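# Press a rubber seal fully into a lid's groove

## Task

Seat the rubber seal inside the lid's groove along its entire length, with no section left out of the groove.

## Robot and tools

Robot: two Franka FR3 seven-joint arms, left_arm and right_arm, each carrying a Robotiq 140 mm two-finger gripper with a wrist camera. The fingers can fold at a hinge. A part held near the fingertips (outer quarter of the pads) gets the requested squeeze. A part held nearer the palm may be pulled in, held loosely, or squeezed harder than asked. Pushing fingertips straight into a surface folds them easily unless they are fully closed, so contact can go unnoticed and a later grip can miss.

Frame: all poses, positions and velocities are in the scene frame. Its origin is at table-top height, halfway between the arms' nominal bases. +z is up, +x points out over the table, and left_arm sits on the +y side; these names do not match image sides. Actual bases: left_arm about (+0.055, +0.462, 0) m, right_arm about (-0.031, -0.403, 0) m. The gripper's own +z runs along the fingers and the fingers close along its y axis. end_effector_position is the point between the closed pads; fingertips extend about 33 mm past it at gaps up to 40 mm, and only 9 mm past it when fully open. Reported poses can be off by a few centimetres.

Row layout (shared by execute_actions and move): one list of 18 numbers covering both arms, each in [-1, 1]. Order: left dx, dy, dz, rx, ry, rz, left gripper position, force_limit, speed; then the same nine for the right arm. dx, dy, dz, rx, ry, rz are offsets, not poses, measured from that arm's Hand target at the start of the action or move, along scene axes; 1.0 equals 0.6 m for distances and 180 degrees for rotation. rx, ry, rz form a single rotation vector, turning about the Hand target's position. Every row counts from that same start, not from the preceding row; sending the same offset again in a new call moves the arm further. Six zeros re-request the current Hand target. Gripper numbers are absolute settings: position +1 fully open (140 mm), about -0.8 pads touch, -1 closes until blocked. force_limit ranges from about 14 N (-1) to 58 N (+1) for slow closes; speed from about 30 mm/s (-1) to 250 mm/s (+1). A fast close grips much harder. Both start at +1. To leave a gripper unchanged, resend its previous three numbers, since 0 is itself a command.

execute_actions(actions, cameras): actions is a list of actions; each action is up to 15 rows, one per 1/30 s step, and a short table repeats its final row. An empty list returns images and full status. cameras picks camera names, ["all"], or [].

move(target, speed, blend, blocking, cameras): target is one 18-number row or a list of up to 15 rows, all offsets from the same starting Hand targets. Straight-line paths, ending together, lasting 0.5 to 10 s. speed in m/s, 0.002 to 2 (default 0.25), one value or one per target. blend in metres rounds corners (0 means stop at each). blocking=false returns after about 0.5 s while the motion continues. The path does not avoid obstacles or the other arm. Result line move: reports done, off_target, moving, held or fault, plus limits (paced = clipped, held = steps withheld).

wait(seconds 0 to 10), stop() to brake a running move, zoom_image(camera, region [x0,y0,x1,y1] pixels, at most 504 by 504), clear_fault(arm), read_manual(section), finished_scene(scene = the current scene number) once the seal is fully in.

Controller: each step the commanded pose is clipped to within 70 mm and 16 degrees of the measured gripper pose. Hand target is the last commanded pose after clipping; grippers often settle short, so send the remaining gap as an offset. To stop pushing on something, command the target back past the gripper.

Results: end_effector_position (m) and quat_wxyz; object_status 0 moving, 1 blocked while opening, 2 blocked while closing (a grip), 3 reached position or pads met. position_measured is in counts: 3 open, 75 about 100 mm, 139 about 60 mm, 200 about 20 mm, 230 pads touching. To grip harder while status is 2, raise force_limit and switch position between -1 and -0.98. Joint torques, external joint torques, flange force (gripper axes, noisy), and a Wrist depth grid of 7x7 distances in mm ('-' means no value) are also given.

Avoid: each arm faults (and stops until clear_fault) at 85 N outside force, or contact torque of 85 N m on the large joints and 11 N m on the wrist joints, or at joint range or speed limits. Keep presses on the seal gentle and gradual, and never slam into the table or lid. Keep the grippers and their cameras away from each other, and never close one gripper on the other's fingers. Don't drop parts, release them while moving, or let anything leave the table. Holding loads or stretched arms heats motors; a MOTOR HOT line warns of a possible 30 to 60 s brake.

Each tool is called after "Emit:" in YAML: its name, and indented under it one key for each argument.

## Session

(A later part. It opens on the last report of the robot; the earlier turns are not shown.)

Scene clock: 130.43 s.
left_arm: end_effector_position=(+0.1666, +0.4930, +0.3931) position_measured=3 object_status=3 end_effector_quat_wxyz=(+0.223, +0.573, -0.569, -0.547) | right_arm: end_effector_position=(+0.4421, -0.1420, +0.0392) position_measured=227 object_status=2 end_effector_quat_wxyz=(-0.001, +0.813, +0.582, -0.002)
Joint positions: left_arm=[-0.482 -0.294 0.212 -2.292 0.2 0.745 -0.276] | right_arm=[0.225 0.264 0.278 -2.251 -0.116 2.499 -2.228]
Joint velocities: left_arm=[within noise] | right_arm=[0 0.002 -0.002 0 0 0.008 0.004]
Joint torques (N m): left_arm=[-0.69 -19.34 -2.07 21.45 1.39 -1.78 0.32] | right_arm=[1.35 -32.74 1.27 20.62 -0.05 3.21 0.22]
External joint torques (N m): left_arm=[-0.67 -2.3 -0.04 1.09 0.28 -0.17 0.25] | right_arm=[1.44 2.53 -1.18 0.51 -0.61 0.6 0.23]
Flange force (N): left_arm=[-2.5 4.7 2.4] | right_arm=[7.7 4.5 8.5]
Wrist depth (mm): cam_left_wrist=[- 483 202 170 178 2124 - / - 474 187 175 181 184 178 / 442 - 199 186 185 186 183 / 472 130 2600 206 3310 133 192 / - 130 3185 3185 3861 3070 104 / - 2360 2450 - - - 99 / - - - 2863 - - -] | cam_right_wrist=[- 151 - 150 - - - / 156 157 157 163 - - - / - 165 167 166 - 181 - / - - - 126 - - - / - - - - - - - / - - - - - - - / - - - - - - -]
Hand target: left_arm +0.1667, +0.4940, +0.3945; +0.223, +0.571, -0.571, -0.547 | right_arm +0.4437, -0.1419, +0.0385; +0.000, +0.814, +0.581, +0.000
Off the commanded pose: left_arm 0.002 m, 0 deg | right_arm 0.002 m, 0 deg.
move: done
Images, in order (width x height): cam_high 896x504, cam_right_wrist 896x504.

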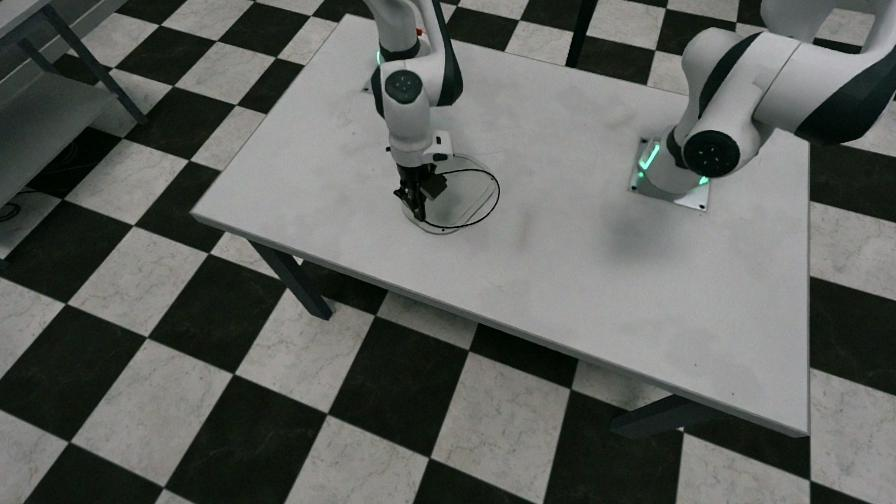

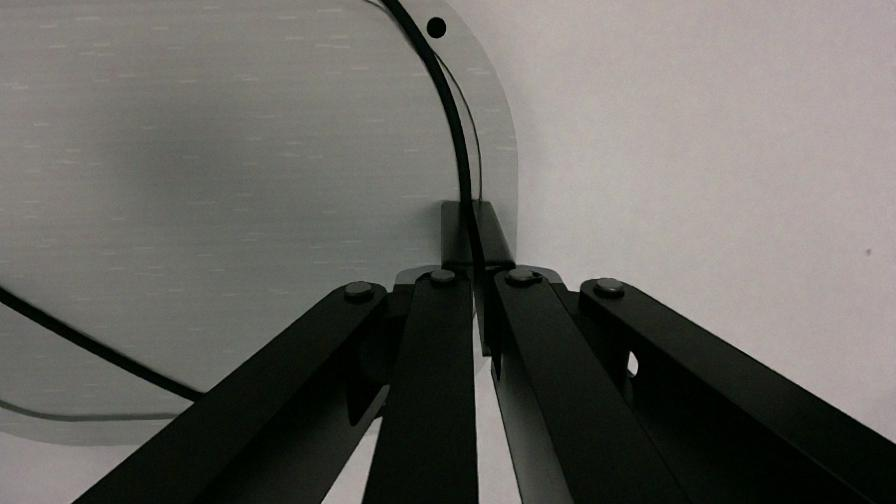

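Emit:
zoom_image:
  camera: "cam_right_wrist"
  region: [380, 60, 560, 220]

Emit:
zoom_image:
  camera: "cam_high"
  region: [380, 130, 530, 250]

Scaled by 2.800 from the camera's 896x504 image, which has a finer 1280x720 frame.

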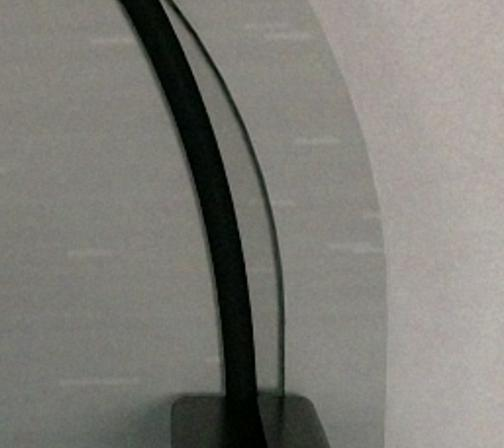

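Scaled by 3.360 from the camera's 896x504 image, which has a finer 1280x720 frame.

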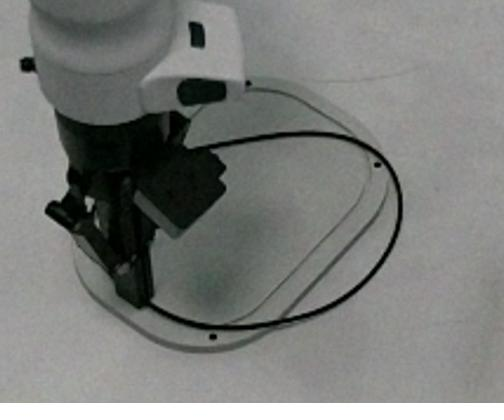

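Emit:
move:
  target:
    - [0,0,0,0,0,0,1,1,1,0.0030,-0.0010,0.0012,0,0,0,-1,-0.5,-0.5]
    - [0,0,0,0,0,0,1,1,1,0.0030,-0.0010,-0.001,0,0,0,-0.66,-0.5,-0.5]
    - [0,0,0,0,0,0,1,1,1,0.0030,-0.0010,0.02,0,0,0,-0.66,-0.5,-0.5]
  speed: [0.03,0.03,0.1]
  cameras: ["cam_right_wrist"]

Emit:
zoom_image:
  camera: "cam_right_wrist"
  region: [360, 60, 560, 240]

Scene clock: 137.43 s.
left_arm: end_effector_position=(+0.1666, +0.4930, +0.3931) position_measured=3 object_status=3 end_effector_quat_wxyz=(+0.223, +0.573, -0.569, -0.547) | right_arm: end_effector_position=(+0.4460, -0.1428, +0.0499) position_measured=213 object_status=3 end_effector_quat_wxyz=(+0.001, +0.815, +0.580, +0.001)
Joint positions: left_arm=[-0.482 -0.294 0.212 -2.292 0.2 0.745 -0.276] | right_arm=[0.225 0.245 0.276 -2.244 -0.112 2.479 -2.228]
Joint velocities: left_arm=[within noise] | right_arm=[-0.001 0 0.001 -0.001 0 -0.003 0]
Joint torques (N m): left_arm=[-0.7 -19.32 -2.08 21.44 1.4 -1.78 0.28] | right_arm=[0.5 -34.48 2.05 20.97 0.91 2.31 -0.42]
External joint torques (N m): left_arm=[-0.77 -2.37 -0.16 1.11 0.27 -0.17 0.2] | right_arm=[0.45 0.67 -0.35 0.46 0.33 -0.32 -0.42]
Flange force (N): left_arm=[-2.3 5.0 2.5] | right_arm=[2.3 2.8 0.2]
Wrist depth (mm): cam_left_wrist=[375 - 237 171 174 213 192 / - - 197 175 181 184 179 / - - 199 186 186 186 183 / - 130 2548 204 3108 133 192 / - 130 3070 2450 - - 104 / - 2574 2523 3310 3034 - - / - 1991 1874 - 3108 - -] | cam_right_wrist=[160 160 - - 171 - - / - 166 - - - - - / - 177 - - - - - / - 184 - 121 115 - - / - 197 95 95 - 82 - / - - - - - - - / - - - - - - -]
Hand target: left_arm +0.1667, +0.4940, +0.3945; +0.223, +0.571, -0.571, -0.547 | right_arm +0.4455, -0.1425, +0.0505; +0.000, +0.814, +0.581, +0.000
Off the commanded pose: left_arm 0.002 m, 0 deg | right_arm 0.001 m, 0 deg.
move: done
Images, in order (width x height): cam_right_wrist 896x504.

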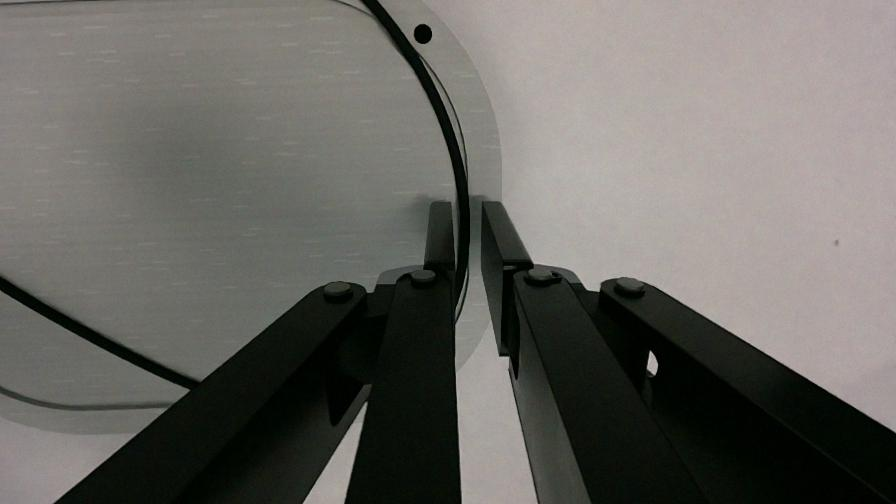

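Scaled by 2.520 from the camera's 896x504 image, which has a finer 1280x720 frame.

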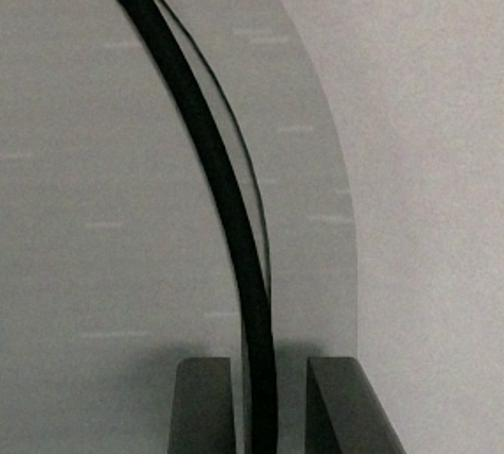

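Emit:
move:
  target:
    - [0,0,0,0,0,0,1,1,1,0,0,0,0,0,0,-1,-0.5,-0.5]
    - [0,0,0,0,0,0,1,1,1,0.0014,-0.0008,-0.0083,0,0,0,-1,-0.5,-0.5]
    - [0,0,0,0,0,0,1,1,1,-0.0033,0.0008,-0.015,0,0,0,-1,-0.5,-0.5]
    - [0,0,0,0,0,0,1,1,1,-0.0033,0.0008,-0.024,0,0,0,-1,-0.5,-0.5]
  speed: [0.1,0.1,0.06,0.05]
  blend: [0,0.002,0.001,0]
  cameras: ["cam_right_wrist"]

Emit:
zoom_image:
  camera: "cam_right_wrist"
  region: [360, 60, 560, 240]

Scene clock: 141.97 s.
left_arm: end_effector_position=(+0.1666, +0.4930, +0.3931) position_measured=3 object_status=3 end_effector_quat_wxyz=(+0.223, +0.573, -0.569, -0.547) | right_arm: end_effector_position=(+0.4434, -0.1422, +0.0392) position_measured=232 object_status=3 end_effector_quat_wxyz=(+0.000, +0.813, +0.582, -0.001)
Joint positions: left_arm=[-0.482 -0.294 0.212 -2.292 0.2 0.745 -0.276] | right_arm=[0.227 0.265 0.275 -2.25 -0.118 2.501 -2.227]
Joint torques (N m): left_arm=[-0.71 -19.29 -2.08 21.48 1.39 -1.78 0.28] | right_arm=[1.9 -30.82 1.53 19.41 0 3.83 0.17]
External joint torques (N m): left_arm=[-0.7 -2.22 -0.07 1.12 0.27 -0.17 0.2] | right_arm=[1.97 4.78 -0.94 -0.83 -0.56 1.2 0.17]
Flange force (N): left_arm=[-2.4 4.7 2.0] | right_arm=[8.1 3.8 14.8]
Wrist depth (mm): cam_left_wrist=[358 452 204 171 178 213 - / 380 546 197 175 181 184 178 / 472 1699 199 186 185 186 183 / - 130 2600 207 3146 133 192 / - 130 3226 3034 3641 123 104 / - 2296 3693 2998 2627 - 99 / - 2360 - - 2740 - -] | cam_right_wrist=[- 152 150 153 - - - / 157 159 - 162 - - - / - 165 - 168 - - - / - - - 118 - 195 - / - - - - - 202 - / - - - - - - - / - - - - - - -]
Hand target: left_arm +0.1667, +0.4940, +0.3945; +0.223, +0.571, -0.571, -0.547 | right_arm +0.4435, -0.1420, +0.0361; +0.000, +0.814, +0.581, +0.000
Off the commanded pose: left_arm 0.002 m, 0 deg | right_arm 0.003 m, 0 deg.
move: done
Images, in order (width x height): cam_right_wrist 896x504.

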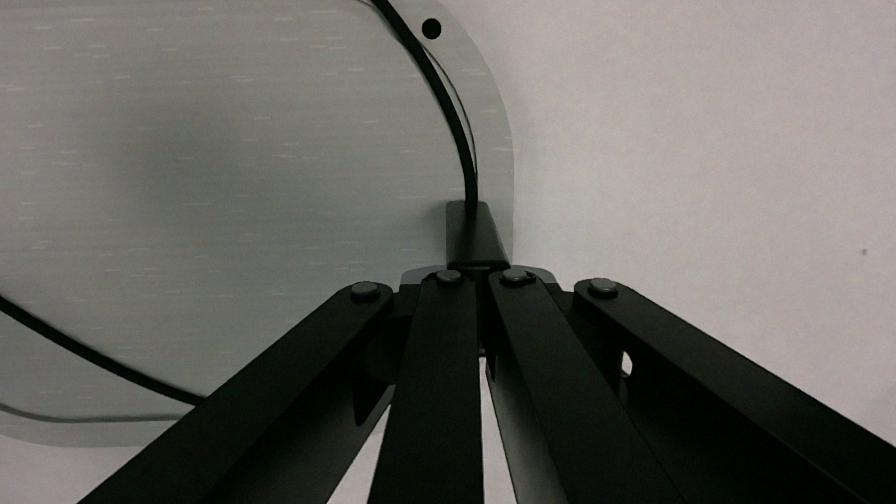

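Scaled by 2.520 from the camera's 896x504 image, which has a finer 1280x720 frame.

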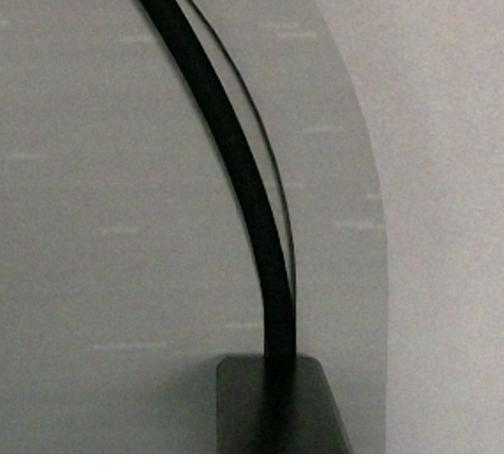

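Emit:
move:
  target: [0,0,0,0,0,0,1,1,1,0,0,0.09,0,0,0,-1,-0.5,-0.5]
  speed: 0.12
  cameras: ["cam_right_wrist","cam_high"]

Emit:
zoom_image:
  camera: "cam_right_wrist"
  region: [380, 100, 540, 240]

Emit:
zoom_image:
  camera: "cam_high"
  region: [380, 130, 530, 250]

Scene clock: 146.00 s.
left_arm: end_effector_position=(+0.1666, +0.4930, +0.3931) position_measured=3 object_status=3 end_effector_quat_wxyz=(+0.223, +0.573, -0.569, -0.547) | right_arm: end_effector_position=(+0.4447, -0.1421, +0.0902) position_measured=232 object_status=3 end_effector_quat_wxyz=(+0.002, +0.816, +0.579, +0.001)
Joint positions: left_arm=[-0.482 -0.294 0.212 -2.292 0.2 0.745 -0.276] | right_arm=[0.218 0.163 0.29 -2.232 -0.073 2.39 -2.25]
Joint velocities: left_arm=[within noise] | right_arm=[0 -0.001 -0.001 0.001 0.001 -0.003 -0.005]
Joint torques (N m): left_arm=[-0.72 -19.33 -2.1 21.46 1.4 -1.79 0.29] | right_arm=[0.67 -32.41 1.15 21.89 0.96 2.39 -0.48]
External joint torques (N m): left_arm=[-0.71 -2.35 -0.09 1.12 0.28 -0.18 0.22] | right_arm=[0.54 1.03 -0.6 0.22 0.31 -0.23 -0.48]
Flange force (N): left_arm=[-2.4 4.9 2.4] | right_arm=[2.1 2.9 0.9]
Wrist depth (mm): cam_left_wrist=[362 - 204 170 174 196 1991 / 370 501 185 176 181 183 178 / - 1820 199 186 185 186 182 / - 130 2711 207 3185 133 192 / - 130 2548 2832 3539 132 104 / - 2296 - 2360 - 3444 99 / - 2039 2770 - 3034 3491 -] | cam_right_wrist=[- - 192 - - - 1034 / - - - - - - 985 / 210 - - - 229 - 1270 / - - - 115 - - 1186 / - - - - - - 1624 / - - - - - - - / - - - - - - -]
Hand target: left_arm +0.1667, +0.4940, +0.3945; +0.223, +0.571, -0.571, -0.547 | right_arm +0.4435, -0.1420, +0.0901; +0.000, +0.814, +0.581, +0.000
Off the commanded pose: left_arm 0.002 m, 0 deg | right_arm 0.001 m, 0 deg.
move: done
Images, in order (width x height): cam_high 896x504, cam_right_wrist 896x504.

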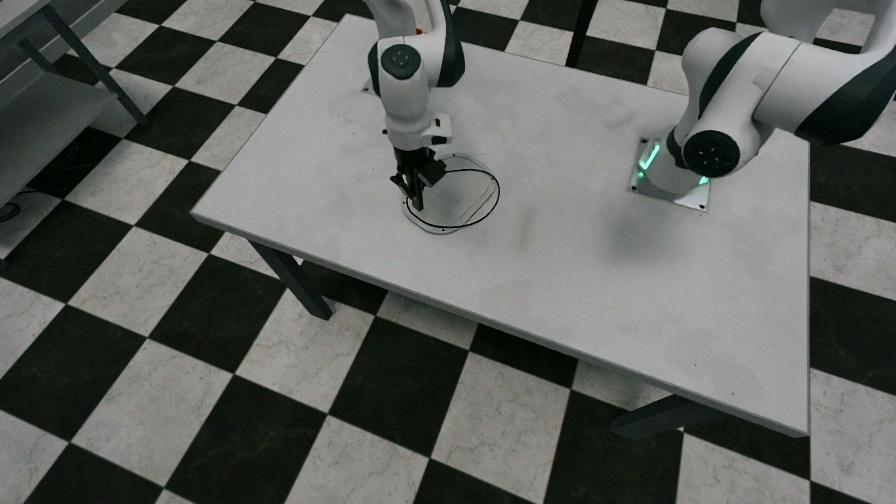

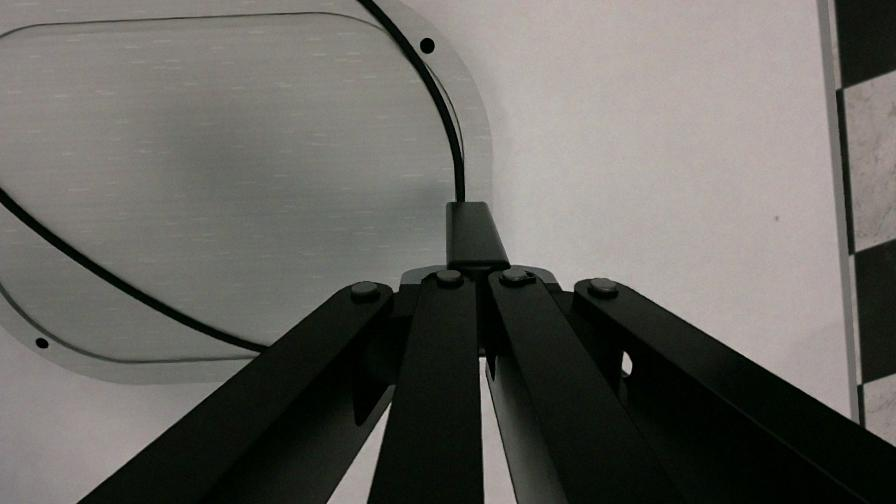

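Scaled by 3.150 from the camera's 896x504 image, which has a finer 1280x720 frame.

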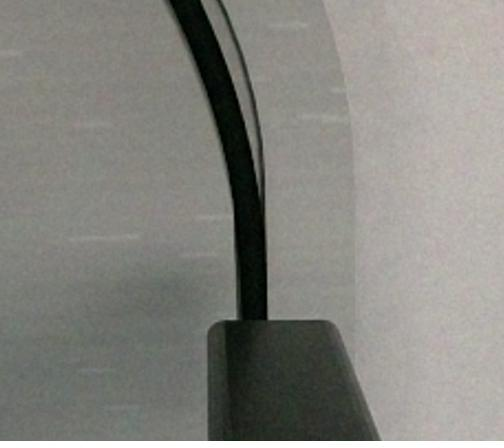

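Scaled by 3.360 from the camera's 896x504 image, which has a finer 1280x720 frame.

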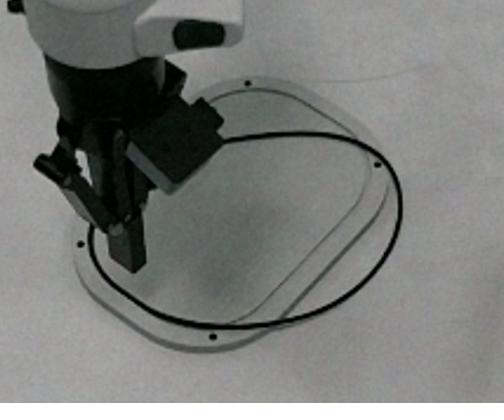

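Emit:
move:
  target:
    - [0,0,0,0,0,0,1,1,1,-0.05,0.04,0.12,0,0,-0.05,1,-0.5,0]
    - [0,0,0,0,0,0,1,1,1,-0.3258,0.24,0.2,0,0,-0.2233,1,-0.5,0]
  speed: [0.2,0.25]
  blend: [0.03,0]
  cameras: ["cam_right_wrist","cam_high"]

Emit:
zoom_image:
  camera: "cam_high"
  region: [380, 130, 530, 250]

Scene clock: 154.87 s.
left_arm: end_effector_position=(+0.1666, +0.4930, +0.3931) position_measured=3 object_status=3 end_effector_quat_wxyz=(+0.223, +0.573, -0.569, -0.547) | right_arm: end_effector_position=(+0.2479, +0.0028, +0.2107) position_measured=3 object_status=3 end_effector_quat_wxyz=(-0.002, +0.963, +0.268, +0.001)
Joint positions: left_arm=[-0.482 -0.294 0.212 -2.292 0.2 0.745 -0.276] | right_arm=[0.305 -0.195 0.64 -2.271 0.139 2.113 -1.251]
Joint velocities: left_arm=[within noise] | right_arm=[0 -0.001 0 0 -0.001 0 0.007]
Joint torques (N m): left_arm=[-0.69 -19.34 -2.06 21.46 1.4 -1.77 0.3] | right_arm=[0.5 -17.71 -3.73 24.87 0.15 2.42 0.2]
External joint torques (N m): left_arm=[-0.72 -2.36 -0.1 1.1 0.28 -0.17 0.22] | right_arm=[0.59 1.27 0.06 0.71 -0.58 -0.25 0.2]
Flange force (N): left_arm=[-2.4 4.9 2.5] | right_arm=[7.3 -3.9 0.2]
Wrist depth (mm): cam_left_wrist=[- - 204 171 175 2124 1888 / - 543 184 175 181 183 178 / - 1888 198 187 186 186 182 / 446 130 2682 210 210 - 193 / - 130 3146 2963 4901 - 104 / - 2382 2523 - 3353 3539 - / - 2317 - 2523 3108 - -] | cam_right_wrist=[- - - 313 - - - / - - - - - - - / 347 - - - - - - / - 129 - - - 127 359 / - 110 - - - 119 95 / - - - - - - - / - - - - - - -]
Hand target: left_arm +0.1667, +0.4940, +0.3945; +0.223, +0.571, -0.571, -0.547 | right_arm +0.2480, +0.0020, +0.2101; +0.000, +0.964, +0.266, +0.000
Off the commanded pose: left_arm 0.002 m, 0 deg | right_arm 0.001 m, 0 deg.
move: done
Images, in order (width x height): cam_high 896x504, cam_right_wrist 896x504.

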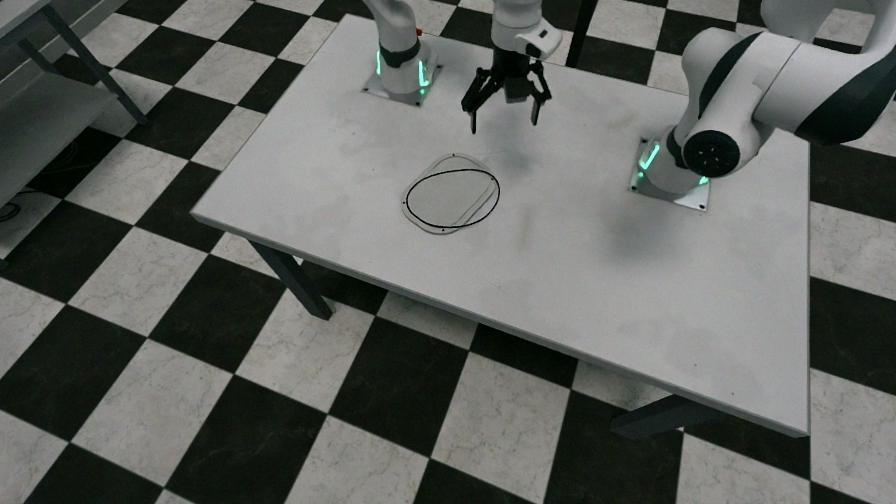

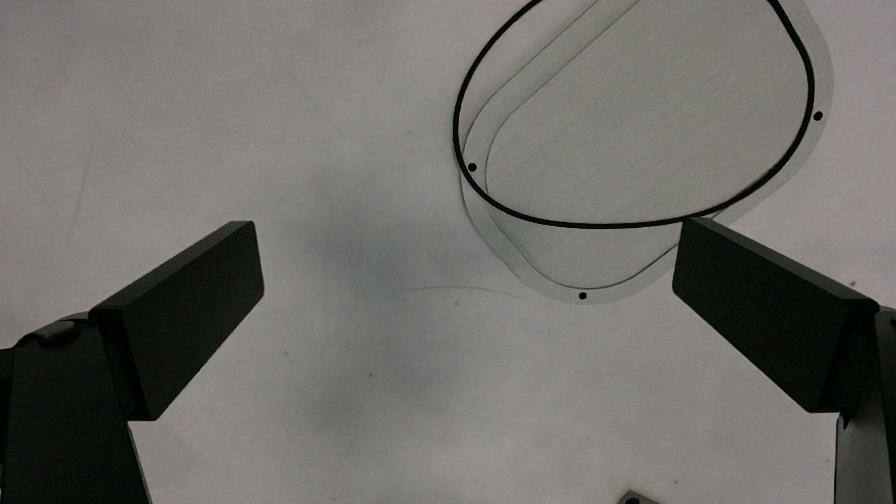

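Scaled by 3.360 from the camera's 896x504 image, which has a finer 1280x720 frame.

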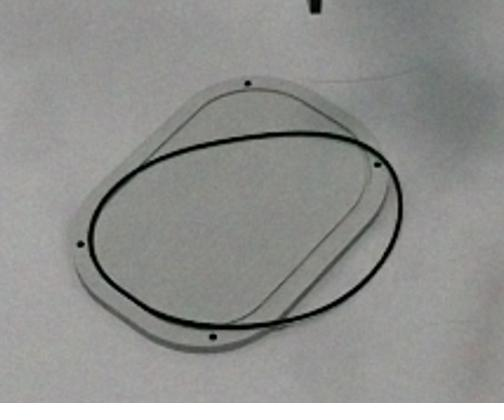

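Emit:
move:
  target: [0,0,0,0,0,0,1,1,1,-0.02,-0.0392,-0.1835,0,0,0.25,-0.1,-0.5,0]
  speed: 0.2
  cameras: ["cam_right_wrist"]

Scene clock: 162.40 s.
left_arm: end_effector_position=(+0.1666, +0.4930, +0.3931) position_measured=3 object_status=3 end_effector_quat_wxyz=(+0.223, +0.573, -0.569, -0.547) | right_arm: end_effector_position=(+0.2362, -0.0217, +0.1002) position_measured=141 object_status=3 end_effector_quat_wxyz=(+0.002, +0.790, +0.613, +0.000)
Joint positions: left_arm=[-0.482 -0.294 0.212 -2.292 0.2 0.745 -0.276] | right_arm=[0.391 -0.072 0.575 -2.483 0.055 2.42 -1.967]
Joint velocities: left_arm=[within noise] | right_arm=[0 0 0 -0.001 -0.001 0.001 -0.006]
Joint torques (N m): left_arm=[-0.72 -19.32 -2.05 21.45 1.4 -1.78 0.27] | right_arm=[0.99 -21.16 -1.97 21.03 0.93 2.87 -0.49]
External joint torques (N m): left_arm=[-0.72 -2.26 -0.05 1.06 0.28 -0.17 0.2] | right_arm=[1.02 0.8 -0.76 -0.43 0.32 0.22 -0.49]
Flange force (N): left_arm=[-2.4 4.7 2.4] | right_arm=[-1.6 0.3 1.2]
Wrist depth (mm): cam_left_wrist=[- - 245 170 174 198 - / - 553 194 175 181 183 178 / 446 568 197 187 186 186 183 / - 130 2627 210 3185 133 192 / - 130 2863 3070 3539 124 104 / - 2382 - 2740 - - 99 / - 2296 2863 2178 - - -] | cam_right_wrist=[- - - 221 - - - / - - - - 226 225 - / - - - - - - - / - - 116 - 152 - - / - - 95 257 - 91 - / - - - - - - - / - - - - - - -]
Hand target: left_arm +0.1667, +0.4940, +0.3945; +0.223, +0.571, -0.571, -0.547 | right_arm +0.2360, -0.0216, +0.1000; +0.000, +0.789, +0.614, +0.000
Off the commanded pose: left_arm 0.002 m, 0 deg | right_arm 0.000 m, 0 deg.
move: done
Images, in order (width x height): cam_right_wrist 896x504.

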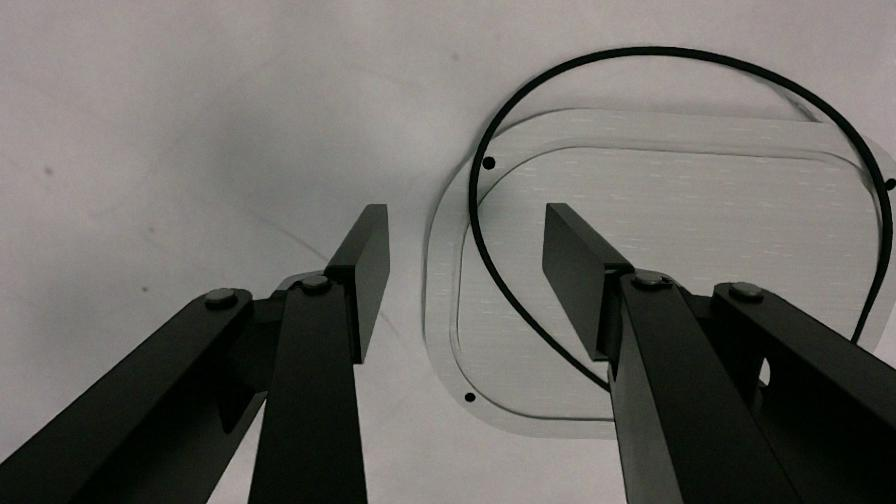

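Emit:
move:
  target:
    - [0,0,0,0,0,0,1,1,1,0.0070,-0.0018,-0.08,0,0,0,-0.1,-0.5,0]
    - [0,0,0,0,0,0,1,1,1,0.0070,-0.0018,-0.1017,0,0,0,-0.1,-0.5,0]
    - [0,0,0,0,0,0,1,1,1,0.0070,-0.0018,-0.1017,0,0,0,-1,-0.5,-0.5]
    - [0,0,0,0,0,0,1,1,1,0.0070,-0.0018,-0.05,0,0,0,-1,-0.5,-0.5]
    - [0,0,0,0,0,0,1,1,1,-0.0233,-0.0657,-0.05,0,0,-0.025,-1,-0.5,-0.5]
  speed: [0.15,0.05,0.1,0.1,0.1]
  blend: [0.005,0,0,0.01,0]
  cameras: ["cam_right_wrist","cam_high"]

Emit:
zoom_image:
  camera: "cam_high"
  region: [380, 130, 530, 250]

Scene clock: 171.07 s.
left_arm: end_effector_position=(+0.1666, +0.4930, +0.3931) position_measured=3 object_status=3 end_effector_quat_wxyz=(+0.223, +0.573, -0.569, -0.547) | right_arm: end_effector_position=(+0.2221, -0.0611, +0.0698) position_measured=227 object_status=2 end_effector_quat_wxyz=(+0.001, +0.814, +0.581, +0.000)
Joint positions: left_arm=[-0.482 -0.294 0.212 -2.292 0.2 0.745 -0.276] | right_arm=[0.396 -0.118 0.554 -2.631 0.104 2.526 -1.95]
Joint velocities: left_arm=[within noise] | right_arm=[-0.001 -0.001 0.001 0 0 0 -0.006]
Joint torques (N m): left_arm=[-0.71 -19.37 -2.02 21.46 1.39 -1.77 0.29] | right_arm=[1.46 -19.73 -2.7 19.62 0.87 2.75 -0.44]
External joint torques (N m): left_arm=[-0.72 -2.32 -0.04 1.07 0.27 -0.17 0.21] | right_arm=[1.44 -0.06 -1.01 -0.35 0.34 0.11 -0.44]
Flange force (N): left_arm=[-2.4 4.8 2.5] | right_arm=[-4.7 -0.8 -2.3]
Wrist depth (mm): cam_left_wrist=[373 - 203 170 174 196 189 / 369 - 194 176 181 183 178 / 427 2178 199 186 185 186 183 / 446 130 2682 206 214 141 193 / - 130 2998 3070 4045 123 104 / - 2275 - - 3226 - 99 / - - - - 2896 - -] | cam_right_wrist=[- - - - 178 181 176 / - 198 - - 189 192 - / - - - - - - - / - - - 115 - - - / - - - - - - - / - - - - - - - / - - - - - - -]
Hand target: left_arm +0.1667, +0.4940, +0.3945; +0.223, +0.571, -0.571, -0.547 | right_arm +0.2220, -0.0610, +0.0700; +0.000, +0.813, +0.583, +0.000
Off the commanded pose: left_arm 0.002 m, 0 deg | right_arm 0.000 m, 0 deg.
move: done
Images, in order (width x height): cam_high 896x504, cam_right_wrist 896x504.

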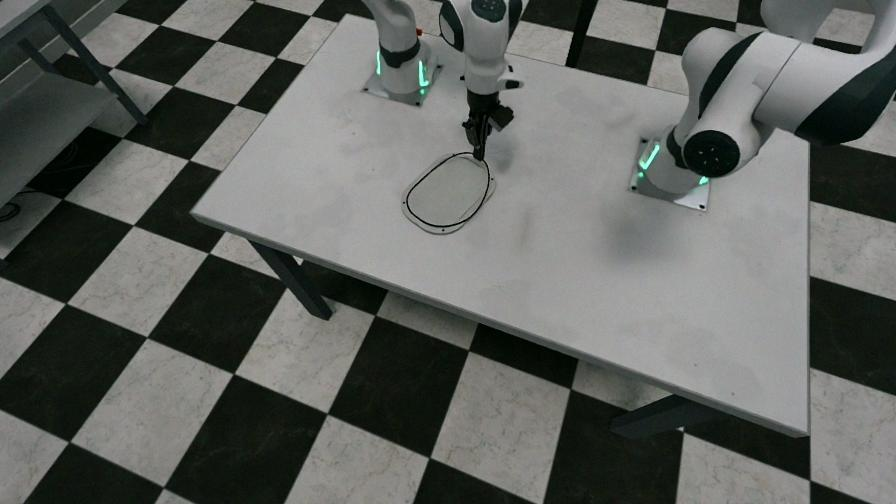

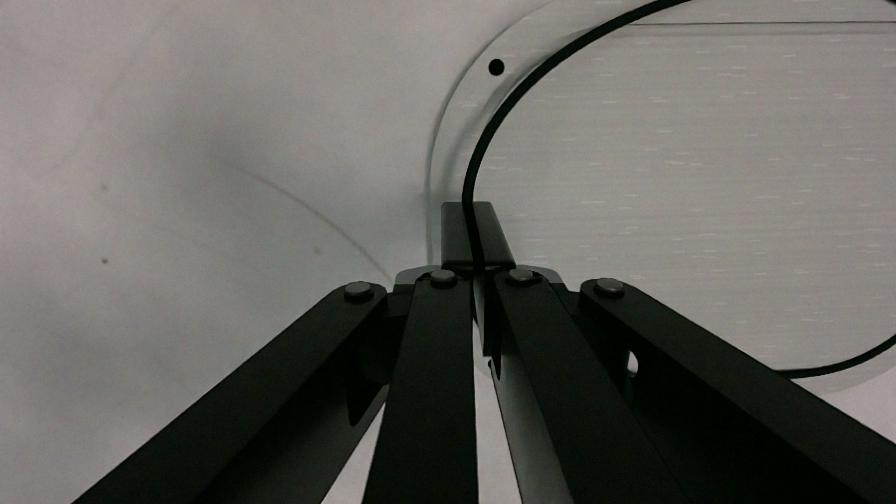

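Scaled by 3.360 from the camera's 896x504 image, which has a finer 1280x720 frame.

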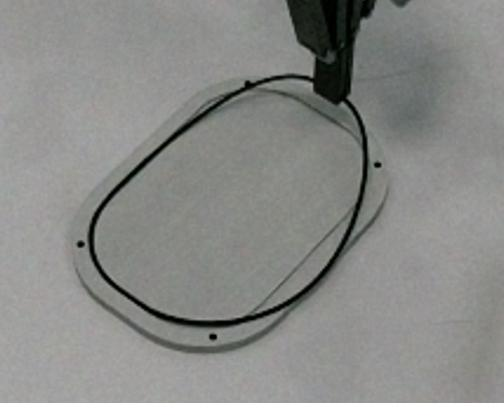

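Emit:
zoom_image:
  camera: "cam_right_wrist"
  region: [400, 40, 600, 240]

Scaled by 2.520 from the camera's 896x504 image, which has a finer 1280x720 frame.

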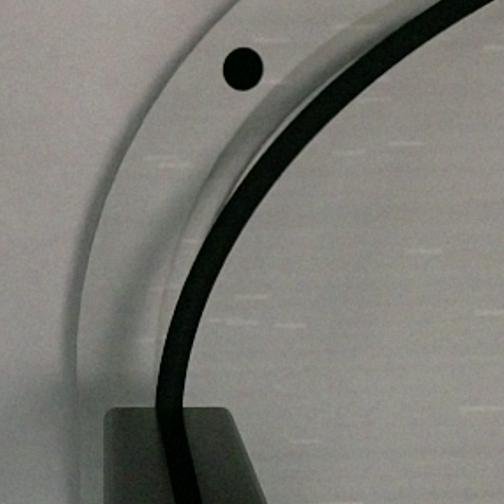

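Emit:
move:
  target: [0,0,0,0,0,0,1,1,1,-0.0006,-0.0068,-0.041,0,0,0,-1,-0.5,-0.5]
  speed: 0.08
  cameras: ["cam_right_wrist","cam_high"]

Emit:
zoom_image:
  camera: "cam_right_wrist"
  region: [380, 40, 580, 240]

Emit:
zoom_image:
  camera: "cam_high"
  region: [380, 130, 530, 250]

Scene clock: 176.43 s.
left_arm: end_effector_position=(+0.1666, +0.4930, +0.3931) position_measured=3 object_status=3 end_effector_quat_wxyz=(+0.223, +0.573, -0.569, -0.547) | right_arm: end_effector_position=(+0.2215, -0.0648, +0.0462) position_measured=227 object_status=2 end_effector_quat_wxyz=(-0.001, +0.811, +0.585, +0.000)
Joint positions: left_arm=[-0.482 -0.294 0.212 -2.292 0.2 0.745 -0.276] | right_arm=[0.386 -0.057 0.554 -2.653 0.061 2.604 -1.934]
Joint velocities: left_arm=[within noise] | right_arm=[0.002 -0.001 -0.001 -0.001 0 0.004 0.003]
Joint torques (N m): left_arm=[-0.69 -19.33 -2.08 21.46 1.4 -1.78 0.3] | right_arm=[0.86 -19.38 -1.37 18.84 -0.06 2.92 0.23]
External joint torques (N m): left_arm=[-0.7 -2.2 -0.09 1.03 0.28 -0.17 0.23] | right_arm=[0.8 1.3 -0.61 -0.1 -0.52 0.26 0.24]
Flange force (N): left_arm=[-2.4 4.5 2.3] | right_arm=[4.9 1.1 6.5]
Wrist depth (mm): cam_left_wrist=[378 445 243 171 174 215 2089 / 374 530 186 176 181 184 178 / 433 2160 199 187 186 186 183 / - 130 2574 206 2770 133 192 / - 120 - 2711 - 132 104 / - 2255 - - - - 99 / - 2255 - - - - -] | cam_right_wrist=[- - - 169 - 159 - / - - - 166 - 171 - / - - - - - - - / - - - 115 - - - / - - - - - - - / - - - - - - - / - - - - - - -]
Hand target: left_arm +0.1667, +0.4940, +0.3945; +0.223, +0.571, -0.571, -0.547 | right_arm +0.2217, -0.0651, +0.0454; +0.000, +0.813, +0.583, +0.000
Off the commanded pose: left_arm 0.002 m, 0 deg | right_arm 0.001 m, 0 deg.
move: done
Images, in order (width x height): cam_high 896x504, cam_right_wrist 896x504.

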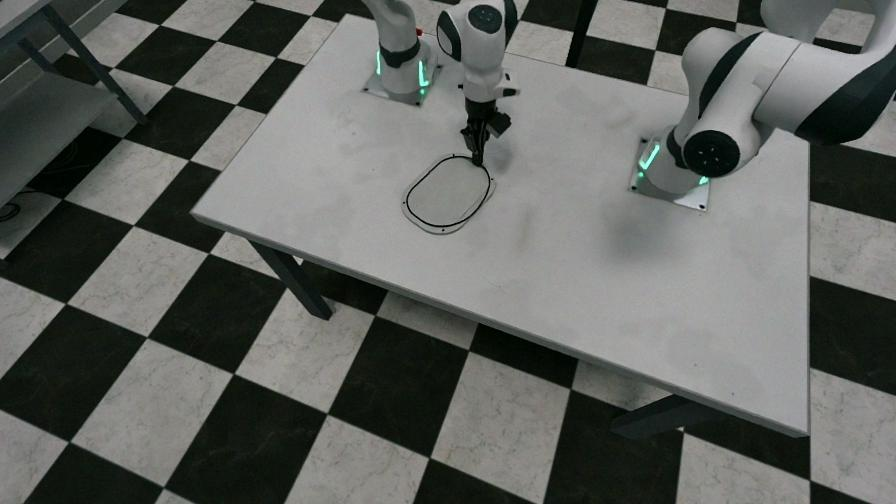

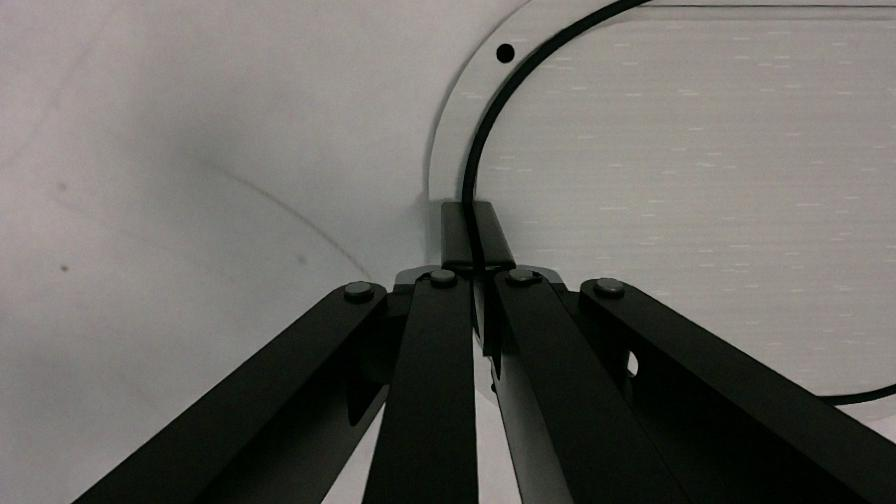

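Scaled by 2.520 from the camera's 896x504 image, which has a finer 1280x720 frame.

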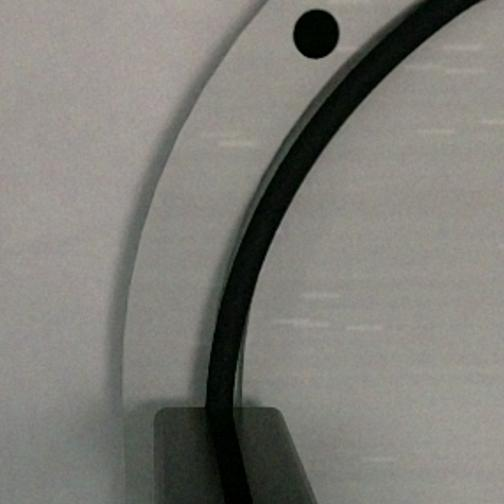

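Scaled by 3.360 from the camera's 896x504 image, which has a finer 1280x720 frame.

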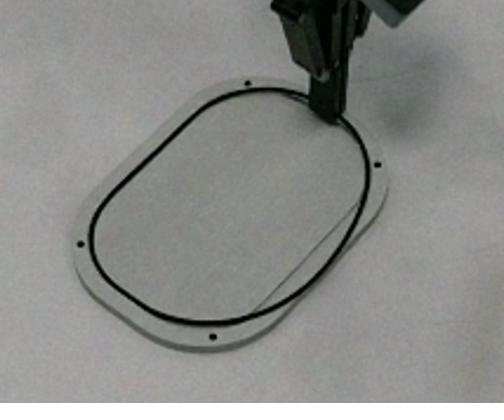

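Emit:
move:
  target:
    - [0,0,0,0,0,0,1,1,1,0.0016,-0.0005,-0.011,0,0,0,-1,-0.5,-0.5]
    - [0,0,0,0,0,0,1,1,1,0.0016,-0.0005,-0.012,0,0,0,-0.66,-0.5,-0.5]
    - [0,0,0,0,0,0,1,1,1,0.0016,-0.0005,0.008,0,0,0,-0.66,-0.5,-0.5]
  speed: [0.03,0.03,0.1]
  cameras: ["cam_right_wrist"]

Emit:
zoom_image:
  camera: "cam_right_wrist"
  region: [380, 60, 580, 240]

Scene clock: 180.93 s.
left_arm: end_effector_position=(+0.1666, +0.4930, +0.3931) position_measured=3 object_status=3 end_effector_quat_wxyz=(+0.223, +0.573, -0.569, -0.547) | right_arm: end_effector_position=(+0.2232, -0.0655, +0.0496) position_measured=213 object_status=3 end_effector_quat_wxyz=(+0.001, +0.814, +0.581, +0.001)
Joint positions: left_arm=[-0.482 -0.294 0.212 -2.292 0.2 0.745 -0.276] | right_arm=[0.385 -0.067 0.554 -2.652 0.064 2.595 -1.929]
Joint velocities: left_arm=[within noise] | right_arm=[0 0.001 0.001 0 0.002 -0.004 -0.008]
Joint torques (N m): left_arm=[-0.72 -19.34 -2.09 21.42 1.4 -1.78 0.29] | right_arm=[1.42 -20.49 -1.52 19.54 0.81 2.31 -0.5]
External joint torques (N m): left_arm=[-0.71 -2.22 -0.08 0.99 0.29 -0.17 0.21] | right_arm=[1.43 -0.11 -0.53 0.53 0.33 -0.33 -0.5]
Flange force (N): left_arm=[-2.3 4.6 2.5] | right_arm=[-1.6 -0.4 -4.5]
Wrist depth (mm): cam_left_wrist=[- - 203 171 175 2072 2023 / 400 - 186 175 181 184 178 / 453 511 197 187 186 186 183 / 441 130 2627 207 3108 133 192 / - 130 2863 2007 3310 - 104 / - 2216 3226 2800 - - 99 / - - 2711 2450 3693 3034 -] | cam_right_wrist=[- - - - 162 - 165 / - 179 179 171 169 172 - / - 189 - 177 178 - - / - - - 116 - - - / - - 95 113 - 82 - / - - - - - - - / - - - - - - -]
Hand target: left_arm +0.1667, +0.4940, +0.3945; +0.223, +0.571, -0.571, -0.547 | right_arm +0.2226, -0.0654, +0.0502; +0.000, +0.813, +0.583, +0.000
Off the commanded pose: left_arm 0.002 m, 0 deg | right_arm 0.001 m, 0 deg.
move: done
Images, in order (width x height): cam_right_wrist 896x504.

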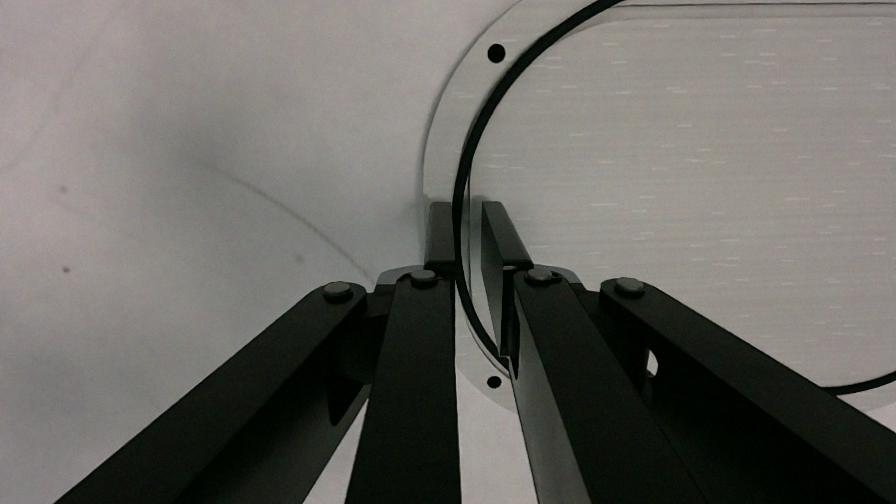

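Scaled by 2.520 from the camera's 896x504 image, which has a finer 1280x720 frame.

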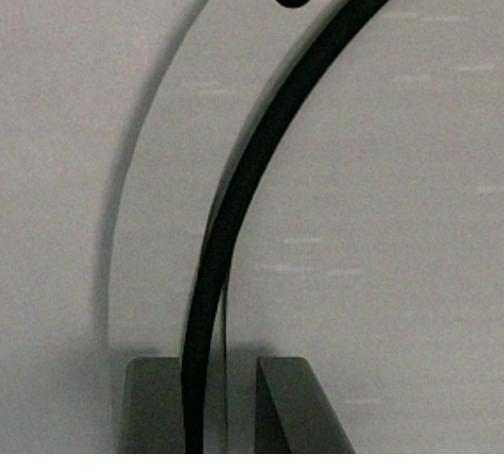

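Emit:
move:
  target:
    - [0,0,0,0,0,0,1,1,1,0,0,0,0,0,0,-1,-0.5,-0.5]
    - [0,0,0,0,0,0,1,1,1,-0.0080,0.0028,-0.007,0,0,0,-1,-0.5,-0.5]
    - [0,0,0,0,0,0,1,1,1,-0.0065,0.0023,-0.0162,0,0,0,-1,-0.5,-0.5]
    - [0,0,0,0,0,0,1,1,1,0.0013,-0.0003,-0.017,0,0,0,-1,-0.5,-0.5]
    - [0,0,0,0,0,0,1,1,1,-0.0002,0.0002,-0.0245,0,0,0,-1,-0.5,-0.5]
  speed: [0.1,0.1,0.05,0.04,0.04]
  blend: [0,0.002,0.001,0.001,0]
  cameras: ["cam_right_wrist"]

Emit:
zoom_image:
  camera: "cam_right_wrist"
  region: [380, 60, 580, 240]

Scene clock: 188.37 s.
left_arm: end_effector_position=(+0.1666, +0.4930, +0.3931) position_measured=3 object_status=3 end_effector_quat_wxyz=(+0.223, +0.573, -0.569, -0.547) | right_arm: end_effector_position=(+0.2253, -0.0649, +0.0399) position_measured=232 object_status=3 end_effector_quat_wxyz=(+0.001, +0.812, +0.584, +0.002)
Joint positions: left_arm=[-0.482 -0.294 0.212 -2.292 0.2 0.745 -0.276] | right_arm=[0.376 -0.033 0.556 -2.653 0.028 2.629 -1.913]
Joint velocities: left_arm=[within noise] | right_arm=[0.001 0.001 0 0 -0.001 -0.001 0.006]
Joint torques (N m): left_arm=[-0.68 -19.32 -2.08 21.49 1.39 -1.79 0.32] | right_arm=[1.61 -14.43 -0.46 16.57 0.01 3.78 0.27]
External joint torques (N m): left_arm=[-0.77 -2.24 -0.18 1.12 0.26 -0.17 0.24] | right_arm=[1.66 6.52 0.06 -1.96 -0.45 1.13 0.27]
Flange force (N): left_arm=[-2.3 4.8 2.1] | right_arm=[13.3 1.9 26.7]
Wrist depth (mm): cam_left_wrist=[- - 232 170 174 195 - / - - 187 175 182 183 178 / - - 196 186 185 186 183 / - 130 2711 206 - 133 193 / - 130 4551 2863 - 124 104 / - 2360 2450 2896 - - 99 / - 2178 2216 - 2711 - -] | cam_right_wrist=[- - - - 154 154 - / - - - 163 - - - / - 178 - 165 - - 172 / - - - 111 175 - - / - - - - - 190 - / - - - - - - - / - - - - - - -]
Hand target: left_arm +0.1667, +0.4940, +0.3945; +0.223, +0.571, -0.571, -0.547 | right_arm +0.2225, -0.0652, +0.0355; +0.000, +0.813, +0.583, +0.000
Off the commanded pose: left_arm 0.002 m, 0 deg | right_arm 0.005 m, 0 deg.
move: off_target (right_arm)
Images, in order (width x height): cam_right_wrist 896x504.

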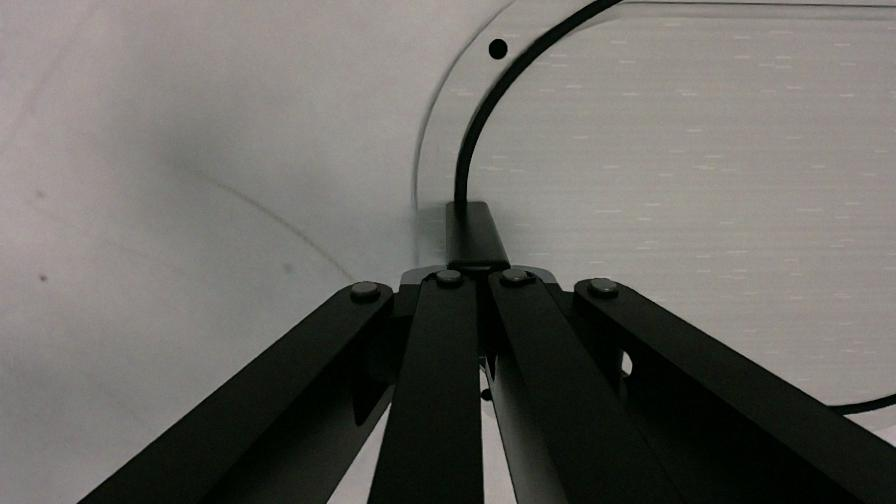

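Scaled by 2.520 from the camera's 896x504 image, which has a finer 1280x720 frame.

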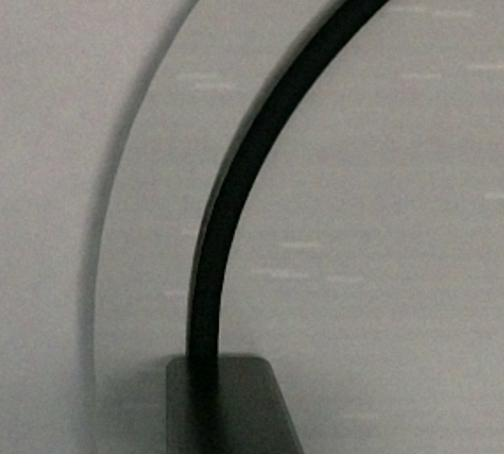

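Emit:
move:
  target: [0,0,0,0,0,0,1,1,1,0,0,0.02,0,0,0,-1,-0.5,-0.5]
  speed: 0.1
  cameras: ["cam_right_wrist"]

Emit:
zoom_image:
  camera: "cam_right_wrist"
  region: [400, 100, 540, 240]

Scene clock: 190.33 s.
left_arm: end_effector_position=(+0.1666, +0.4930, +0.3931) position_measured=3 object_status=3 end_effector_quat_wxyz=(+0.223, +0.573, -0.569, -0.547) | right_arm: end_effector_position=(+0.2233, -0.0655, +0.0470) position_measured=232 object_status=3 end_effector_quat_wxyz=(+0.001, +0.814, +0.581, +0.001)
Joint positions: left_arm=[-0.482 -0.294 0.212 -2.292 0.2 0.745 -0.276] | right_arm=[0.382 -0.059 0.556 -2.653 0.057 2.603 -1.923]
Joint velocities: left_arm=[within noise] | right_arm=[-0.001 -0.001 -0.001 0.001 0.001 -0.003 -0.007]
Joint torques (N m): left_arm=[-0.68 -19.31 -2.05 21.45 1.41 -1.78 0.31] | right_arm=[1.44 -20.59 -1.41 19.34 0.8 2.43 -0.39]
External joint torques (N m): left_arm=[-0.62 -2.33 0.01 1.14 0.3 -0.18 0.24] | right_arm=[1.5 -0.06 -0.5 0.39 0.32 -0.23 -0.39]
Flange force (N): left_arm=[-2.7 4.8 2.3] | right_arm=[-1.5 -0.7 -3.8]
Wrist depth (mm): cam_left_wrist=[- - 203 171 176 201 194 / - 483 186 175 181 184 178 / 438 527 198 187 185 186 183 / - 130 2498 206 3034 132 193 / - 130 3070 4719 3748 - 104 / - 2627 2711 2929 - - 99 / - - 2216 2317 3589 - -] | cam_right_wrist=[- - - - 160 161 - / - - - - - - - / - - - - - 179 - / - - 197 112 184 186 - / - - - - - - - / - - - - - - - / - - - - - - -]
Hand target: left_arm +0.1667, +0.4940, +0.3945; +0.223, +0.571, -0.571, -0.547 | right_arm +0.2225, -0.0652, +0.0475; +0.000, +0.813, +0.583, +0.000
Off the commanded pose: left_arm 0.002 m, 0 deg | right_arm 0.001 m, 0 deg.
move: done
Images, in order (width x height): cam_right_wrist 896x504.

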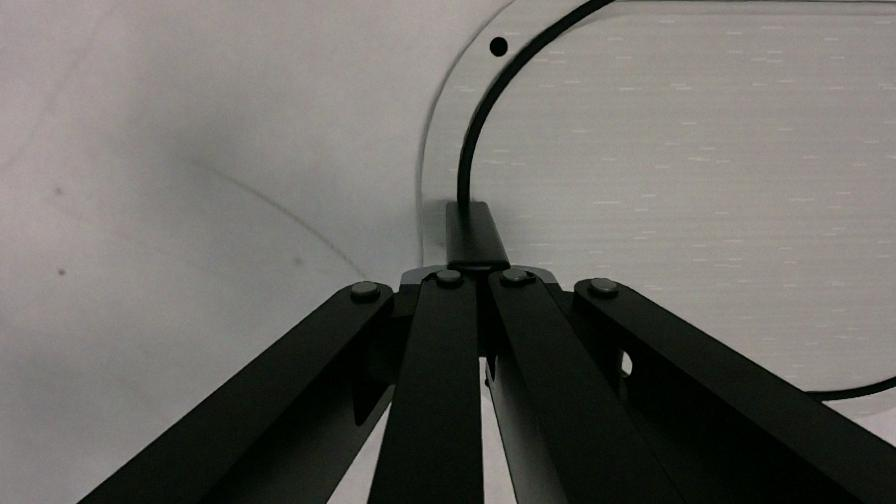

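Scaled by 3.600 from the camera's 896x504 image, which has a finer 1280x720 frame.

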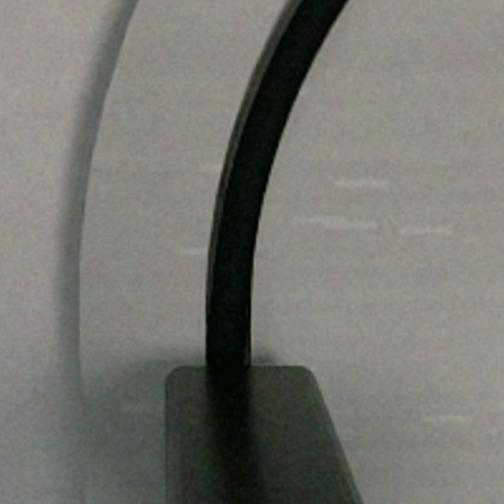

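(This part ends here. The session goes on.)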